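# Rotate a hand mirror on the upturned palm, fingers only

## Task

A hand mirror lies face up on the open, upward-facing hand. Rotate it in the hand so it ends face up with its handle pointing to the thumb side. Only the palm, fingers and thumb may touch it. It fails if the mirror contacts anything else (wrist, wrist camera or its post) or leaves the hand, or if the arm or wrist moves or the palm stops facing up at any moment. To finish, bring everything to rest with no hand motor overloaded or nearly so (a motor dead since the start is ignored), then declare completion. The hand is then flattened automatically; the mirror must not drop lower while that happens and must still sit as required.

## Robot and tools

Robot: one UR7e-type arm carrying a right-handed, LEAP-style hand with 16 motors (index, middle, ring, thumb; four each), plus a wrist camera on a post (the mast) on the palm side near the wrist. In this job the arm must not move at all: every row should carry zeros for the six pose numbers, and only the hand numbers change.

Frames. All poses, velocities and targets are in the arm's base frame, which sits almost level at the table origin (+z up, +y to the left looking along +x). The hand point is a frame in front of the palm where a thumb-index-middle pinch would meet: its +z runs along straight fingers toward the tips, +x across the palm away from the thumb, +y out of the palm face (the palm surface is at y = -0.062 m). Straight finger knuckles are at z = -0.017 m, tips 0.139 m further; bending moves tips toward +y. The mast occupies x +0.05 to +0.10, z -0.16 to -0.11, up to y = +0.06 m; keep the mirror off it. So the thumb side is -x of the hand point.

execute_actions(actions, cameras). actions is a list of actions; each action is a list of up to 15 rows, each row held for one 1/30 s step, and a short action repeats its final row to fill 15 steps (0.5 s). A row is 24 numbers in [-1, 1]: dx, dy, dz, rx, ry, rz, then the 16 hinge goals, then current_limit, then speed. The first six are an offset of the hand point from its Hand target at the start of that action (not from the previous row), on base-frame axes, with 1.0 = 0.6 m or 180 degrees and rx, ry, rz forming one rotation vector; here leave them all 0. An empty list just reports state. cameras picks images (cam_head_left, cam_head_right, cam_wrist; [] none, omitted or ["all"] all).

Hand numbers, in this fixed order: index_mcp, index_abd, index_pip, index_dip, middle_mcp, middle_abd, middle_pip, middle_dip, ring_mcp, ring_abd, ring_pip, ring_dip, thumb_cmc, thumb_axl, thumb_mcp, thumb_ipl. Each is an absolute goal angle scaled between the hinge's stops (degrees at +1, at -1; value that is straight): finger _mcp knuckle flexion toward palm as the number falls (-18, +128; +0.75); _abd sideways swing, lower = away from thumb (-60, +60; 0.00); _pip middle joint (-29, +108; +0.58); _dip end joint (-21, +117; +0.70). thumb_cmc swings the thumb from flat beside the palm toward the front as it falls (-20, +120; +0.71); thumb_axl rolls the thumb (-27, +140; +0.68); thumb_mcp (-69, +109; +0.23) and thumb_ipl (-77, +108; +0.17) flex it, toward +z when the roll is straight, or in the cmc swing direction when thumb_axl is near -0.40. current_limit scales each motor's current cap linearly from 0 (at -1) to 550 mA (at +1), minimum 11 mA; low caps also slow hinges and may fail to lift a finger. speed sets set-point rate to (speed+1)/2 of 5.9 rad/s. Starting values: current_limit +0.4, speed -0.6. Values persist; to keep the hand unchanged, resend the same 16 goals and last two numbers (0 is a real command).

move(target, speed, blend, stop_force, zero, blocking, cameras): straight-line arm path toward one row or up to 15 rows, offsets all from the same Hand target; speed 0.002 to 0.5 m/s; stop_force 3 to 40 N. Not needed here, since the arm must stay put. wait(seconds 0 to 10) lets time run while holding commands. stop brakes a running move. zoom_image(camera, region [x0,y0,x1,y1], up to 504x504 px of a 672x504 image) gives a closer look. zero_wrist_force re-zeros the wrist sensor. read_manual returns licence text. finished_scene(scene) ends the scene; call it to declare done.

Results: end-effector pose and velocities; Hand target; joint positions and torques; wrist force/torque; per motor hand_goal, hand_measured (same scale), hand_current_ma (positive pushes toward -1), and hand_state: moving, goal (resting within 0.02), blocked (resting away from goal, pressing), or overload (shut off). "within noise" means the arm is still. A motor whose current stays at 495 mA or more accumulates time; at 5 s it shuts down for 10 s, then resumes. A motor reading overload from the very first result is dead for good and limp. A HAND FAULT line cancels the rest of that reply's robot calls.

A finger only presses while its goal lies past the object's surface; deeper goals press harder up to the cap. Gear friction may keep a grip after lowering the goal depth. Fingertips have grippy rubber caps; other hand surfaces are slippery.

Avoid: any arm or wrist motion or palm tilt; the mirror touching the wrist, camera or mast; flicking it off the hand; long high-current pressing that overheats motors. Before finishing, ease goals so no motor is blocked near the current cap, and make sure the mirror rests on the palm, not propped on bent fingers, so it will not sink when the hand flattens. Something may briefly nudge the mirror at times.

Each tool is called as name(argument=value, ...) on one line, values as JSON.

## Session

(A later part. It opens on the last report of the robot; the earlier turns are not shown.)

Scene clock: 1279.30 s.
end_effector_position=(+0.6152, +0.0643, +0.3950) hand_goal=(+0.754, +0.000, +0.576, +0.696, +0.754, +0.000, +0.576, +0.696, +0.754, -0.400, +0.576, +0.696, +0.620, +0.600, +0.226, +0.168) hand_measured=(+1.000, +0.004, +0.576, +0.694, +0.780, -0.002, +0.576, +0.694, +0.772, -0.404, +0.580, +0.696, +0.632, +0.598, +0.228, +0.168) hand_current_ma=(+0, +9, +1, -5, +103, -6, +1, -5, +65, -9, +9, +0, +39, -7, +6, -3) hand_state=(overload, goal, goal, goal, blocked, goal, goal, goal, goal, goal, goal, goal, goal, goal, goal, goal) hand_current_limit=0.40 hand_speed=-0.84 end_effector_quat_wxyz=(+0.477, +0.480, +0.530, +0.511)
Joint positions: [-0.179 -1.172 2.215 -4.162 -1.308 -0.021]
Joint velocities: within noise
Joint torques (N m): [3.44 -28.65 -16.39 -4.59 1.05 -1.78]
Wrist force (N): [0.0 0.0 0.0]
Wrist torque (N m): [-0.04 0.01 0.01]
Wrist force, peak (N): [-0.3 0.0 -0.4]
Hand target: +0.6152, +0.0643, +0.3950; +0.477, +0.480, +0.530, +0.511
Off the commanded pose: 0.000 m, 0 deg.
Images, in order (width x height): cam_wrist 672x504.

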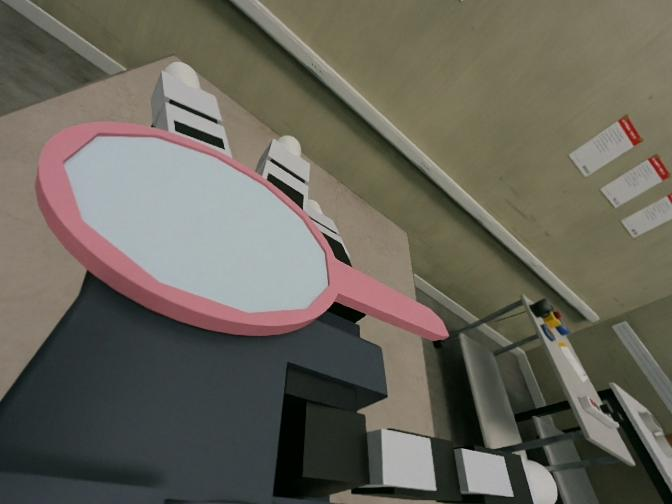

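execute_actions(actions=[[[0,0,0,0,0,0,0.754,0.0,0.576,0.696,0.754,0.0,0.576,0.696,0.754,-0.20,0.576,0.696,0.7140,0.677,0.225,0.168,0.4,-0.86]]], cameras=["cam_wrist"])

execute_actions(actions=[[[0,0,0,0,0,0,0.754,0.0,0.576,0.696,0.754,0.0,0.576,0.696,0.754,0.0,0.576,0.696,0.7140,0.677,0.225,0.168,0.4,-0.86]]], cameras=["cam_wrist","cam_head_right","cam_head_left"])

zoom_image(camera="cam_wrist", region=[40, 80, 440, 450])

zoom_image(camera="cam_head_right", region=[120, 150, 250, 240])

Scene clock: 1285.43 s.
end_effector_position=(+0.6152, +0.0643, +0.3950) hand_goal=(+0.754, +0.000, +0.576, +0.696, +0.754, +0.000, +0.576, +0.696, +0.754, -0.200, +0.576, +0.696, +0.714, +0.678, +0.226, +0.168) hand_measured=(+1.000, +0.004, +0.576, +0.694, +0.780, -0.002, +0.576, +0.694, +0.772, -0.204, +0.580, +0.696, +0.726, +0.676, +0.228, +0.168) hand_current_ma=(+0, +9, +1, -5, +103, -6, +1, -5, +65, -9, +9, +0, +39, -7, +6, -3) hand_state=(overload, goal, goal, goal, blocked, goal, goal, goal, goal, goal, goal, goal, goal, goal, goal, goal) hand_current_limit=0.40 hand_speed=-0.86 end_effector_quat_wxyz=(+0.477, +0.480, +0.530, +0.511)
Joint positions: [-0.179 -1.172 2.215 -4.162 -1.308 -0.021]
Joint velocities: within noise
Joint torques (N m): [2.84 -29.49 -17.19 -4.81 1.35 -1.93]
Wrist force (N): [-0.2 0.0 0.0]
Wrist torque (N m): [-0.04 0.03 0.01]
Wrist force, peak (N): [-0.5 -0.4 0.0]
Hand target: +0.6152, +0.0643, +0.3950; +0.477, +0.480, +0.530, +0.511
Off the commanded pose: 0.000 m, 0 deg.
Images, in order (width x height): cam_wrist 672x504.

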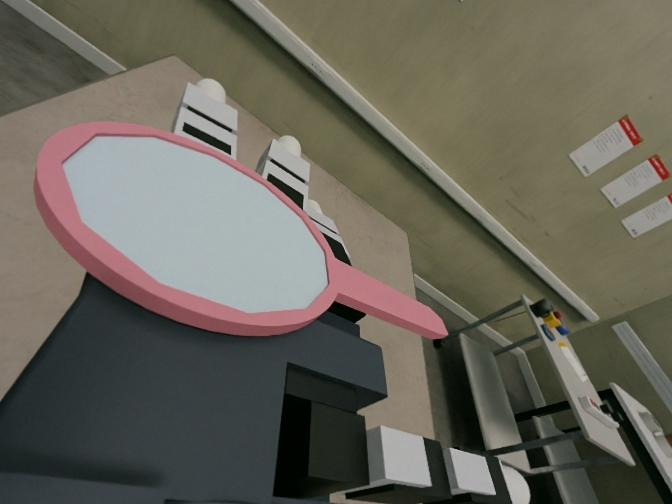

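Scene clock: 1286.20 s.
end_effector_position=(+0.6152, +0.0643, +0.3950) hand_goal=(+0.754, +0.000, +0.576, +0.696, +0.754, +0.000, +0.576, +0.696, +0.754, +0.000, +0.576, +0.696, +0.714, +0.678, +0.226, +0.168) hand_measured=(+1.000, +0.004, +0.576, +0.694, +0.780, -0.002, +0.576, +0.694, +0.772, -0.004, +0.580, +0.696, +0.726, +0.676, +0.228, +0.168) hand_current_ma=(+0, +9, +1, -5, +103, -6, +1, -5, +65, -9, +9, +0, +39, -7, +6, -3) hand_state=(overload, goal, goal, goal, blocked, goal, goal, goal, goal, goal, goal, goal, goal, goal, goal, goal) hand_current_limit=0.40 hand_speed=-0.86 end_effector_quat_wxyz=(+0.477, +0.480, +0.530, +0.511)
Joint positions: [-0.179 -1.172 2.215 -4.162 -1.308 -0.021]
Joint velocities: within noise
Joint torques (N m): [3.35 -29.79 -16.31 -4.85 1.16 -1.79]
Wrist force (N): [-0.1 -0.2 0.0]
Wrist torque (N m): [-0.06 0.02 0.01]
Wrist force, peak (N): [0.0 -0.3 0.2]
Hand target: +0.6152, +0.0643, +0.3950; +0.477, +0.480, +0.530, +0.511
Off the commanded pose: 0.000 m, 0 deg.

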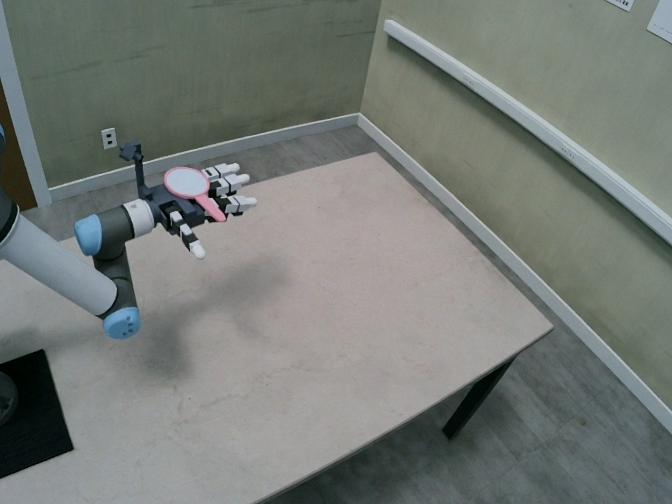

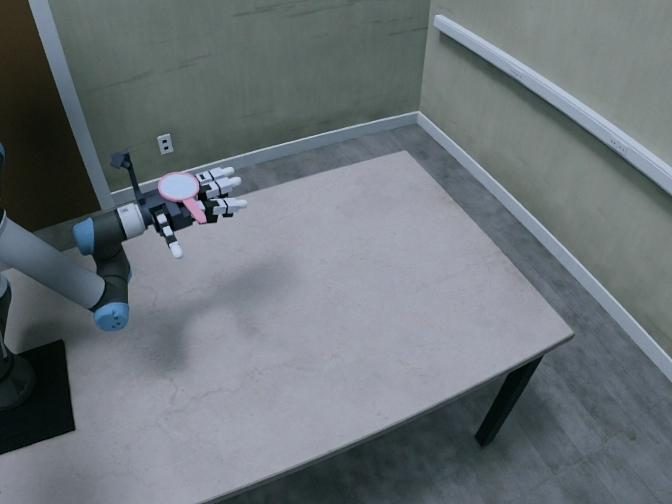

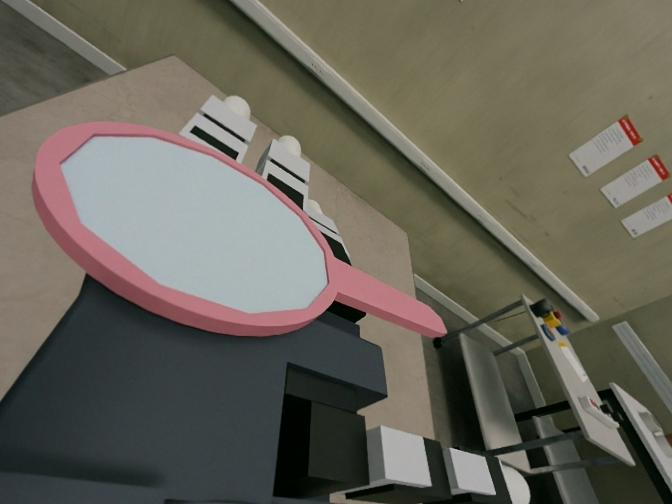

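Scaled by 1.260 from the camera's 672x504 image, which has a finer 960x720 frame.

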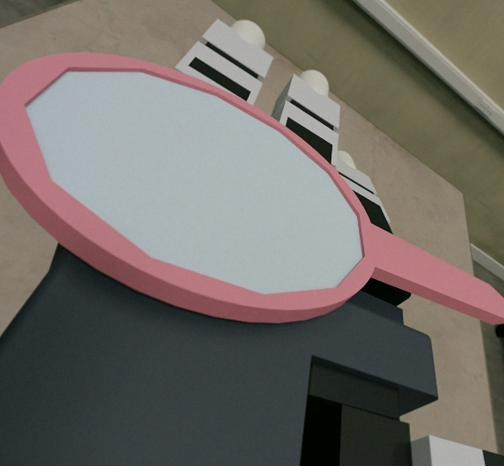

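Scaled by 3.877 from the camera's 672x504 image, which has a finer 960x720 frame.

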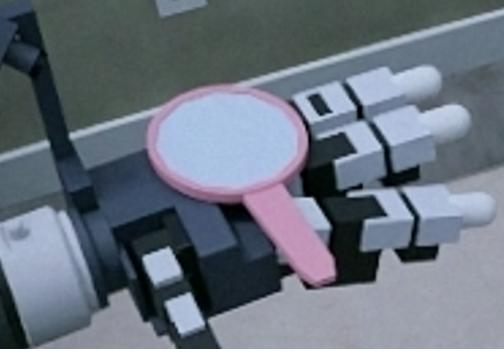

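wait(seconds=1.0, cameras=["cam_wrist"])

Scene clock: 1300.30 s.
end_effector_position=(+0.6152, +0.0643, +0.3950) hand_goal=(+0.754, +0.000, +0.576, +0.696, +0.754, +0.000, +0.576, +0.696, +0.754, +0.000, +0.576, +0.696, +0.714, +0.678, +0.226, +0.168) hand_measured=(+1.000, +0.004, +0.576, +0.694, +0.780, -0.002, +0.576, +0.694, +0.772, -0.004, +0.580, +0.696, +0.726, +0.676, +0.228, +0.168) hand_current_ma=(+0, +9, +1, -5, +103, -6, +1, -5, +65, -9, +9, +0, +39, -7, +6, -3) hand_state=(overload, goal, goal, goal, blocked, goal, goal, goal, goal, goal, goal, goal, goal, goal, goal, goal) hand_current_limit=0.40 hand_speed=-0.86 end_effector_quat_wxyz=(+0.477, +0.480, +0.530, +0.511)
Joint positions: [-0.179 -1.172 2.215 -4.162 -1.308 -0.021]
Joint velocities: within noise
Joint torques (N m): [2.83 -28.67 -15.78 -4.68 1.25 -1.69]
Wrist force (N): [-0.2 -0.1 0.1]
Wrist torque (N m): [-0.06 0.04 0.00]
Wrist force, peak (N): [-0.4 0.6 0.2]
Hand target: +0.6152, +0.0643, +0.3950; +0.477, +0.480, +0.530, +0.511
Off the commanded pose: 0.000 m, 0 deg.
wait: 1.00 s; at rest from the start
Images, in order (width x height): cam_wrist 672x504.

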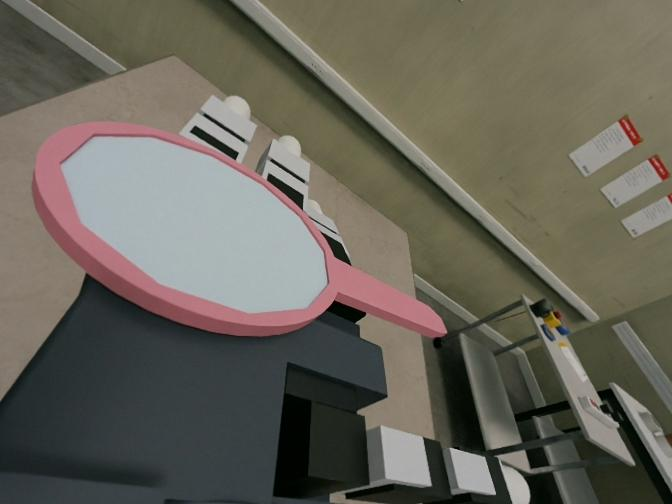

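finished_scene(scene=2)

The scene is finished: the task was done.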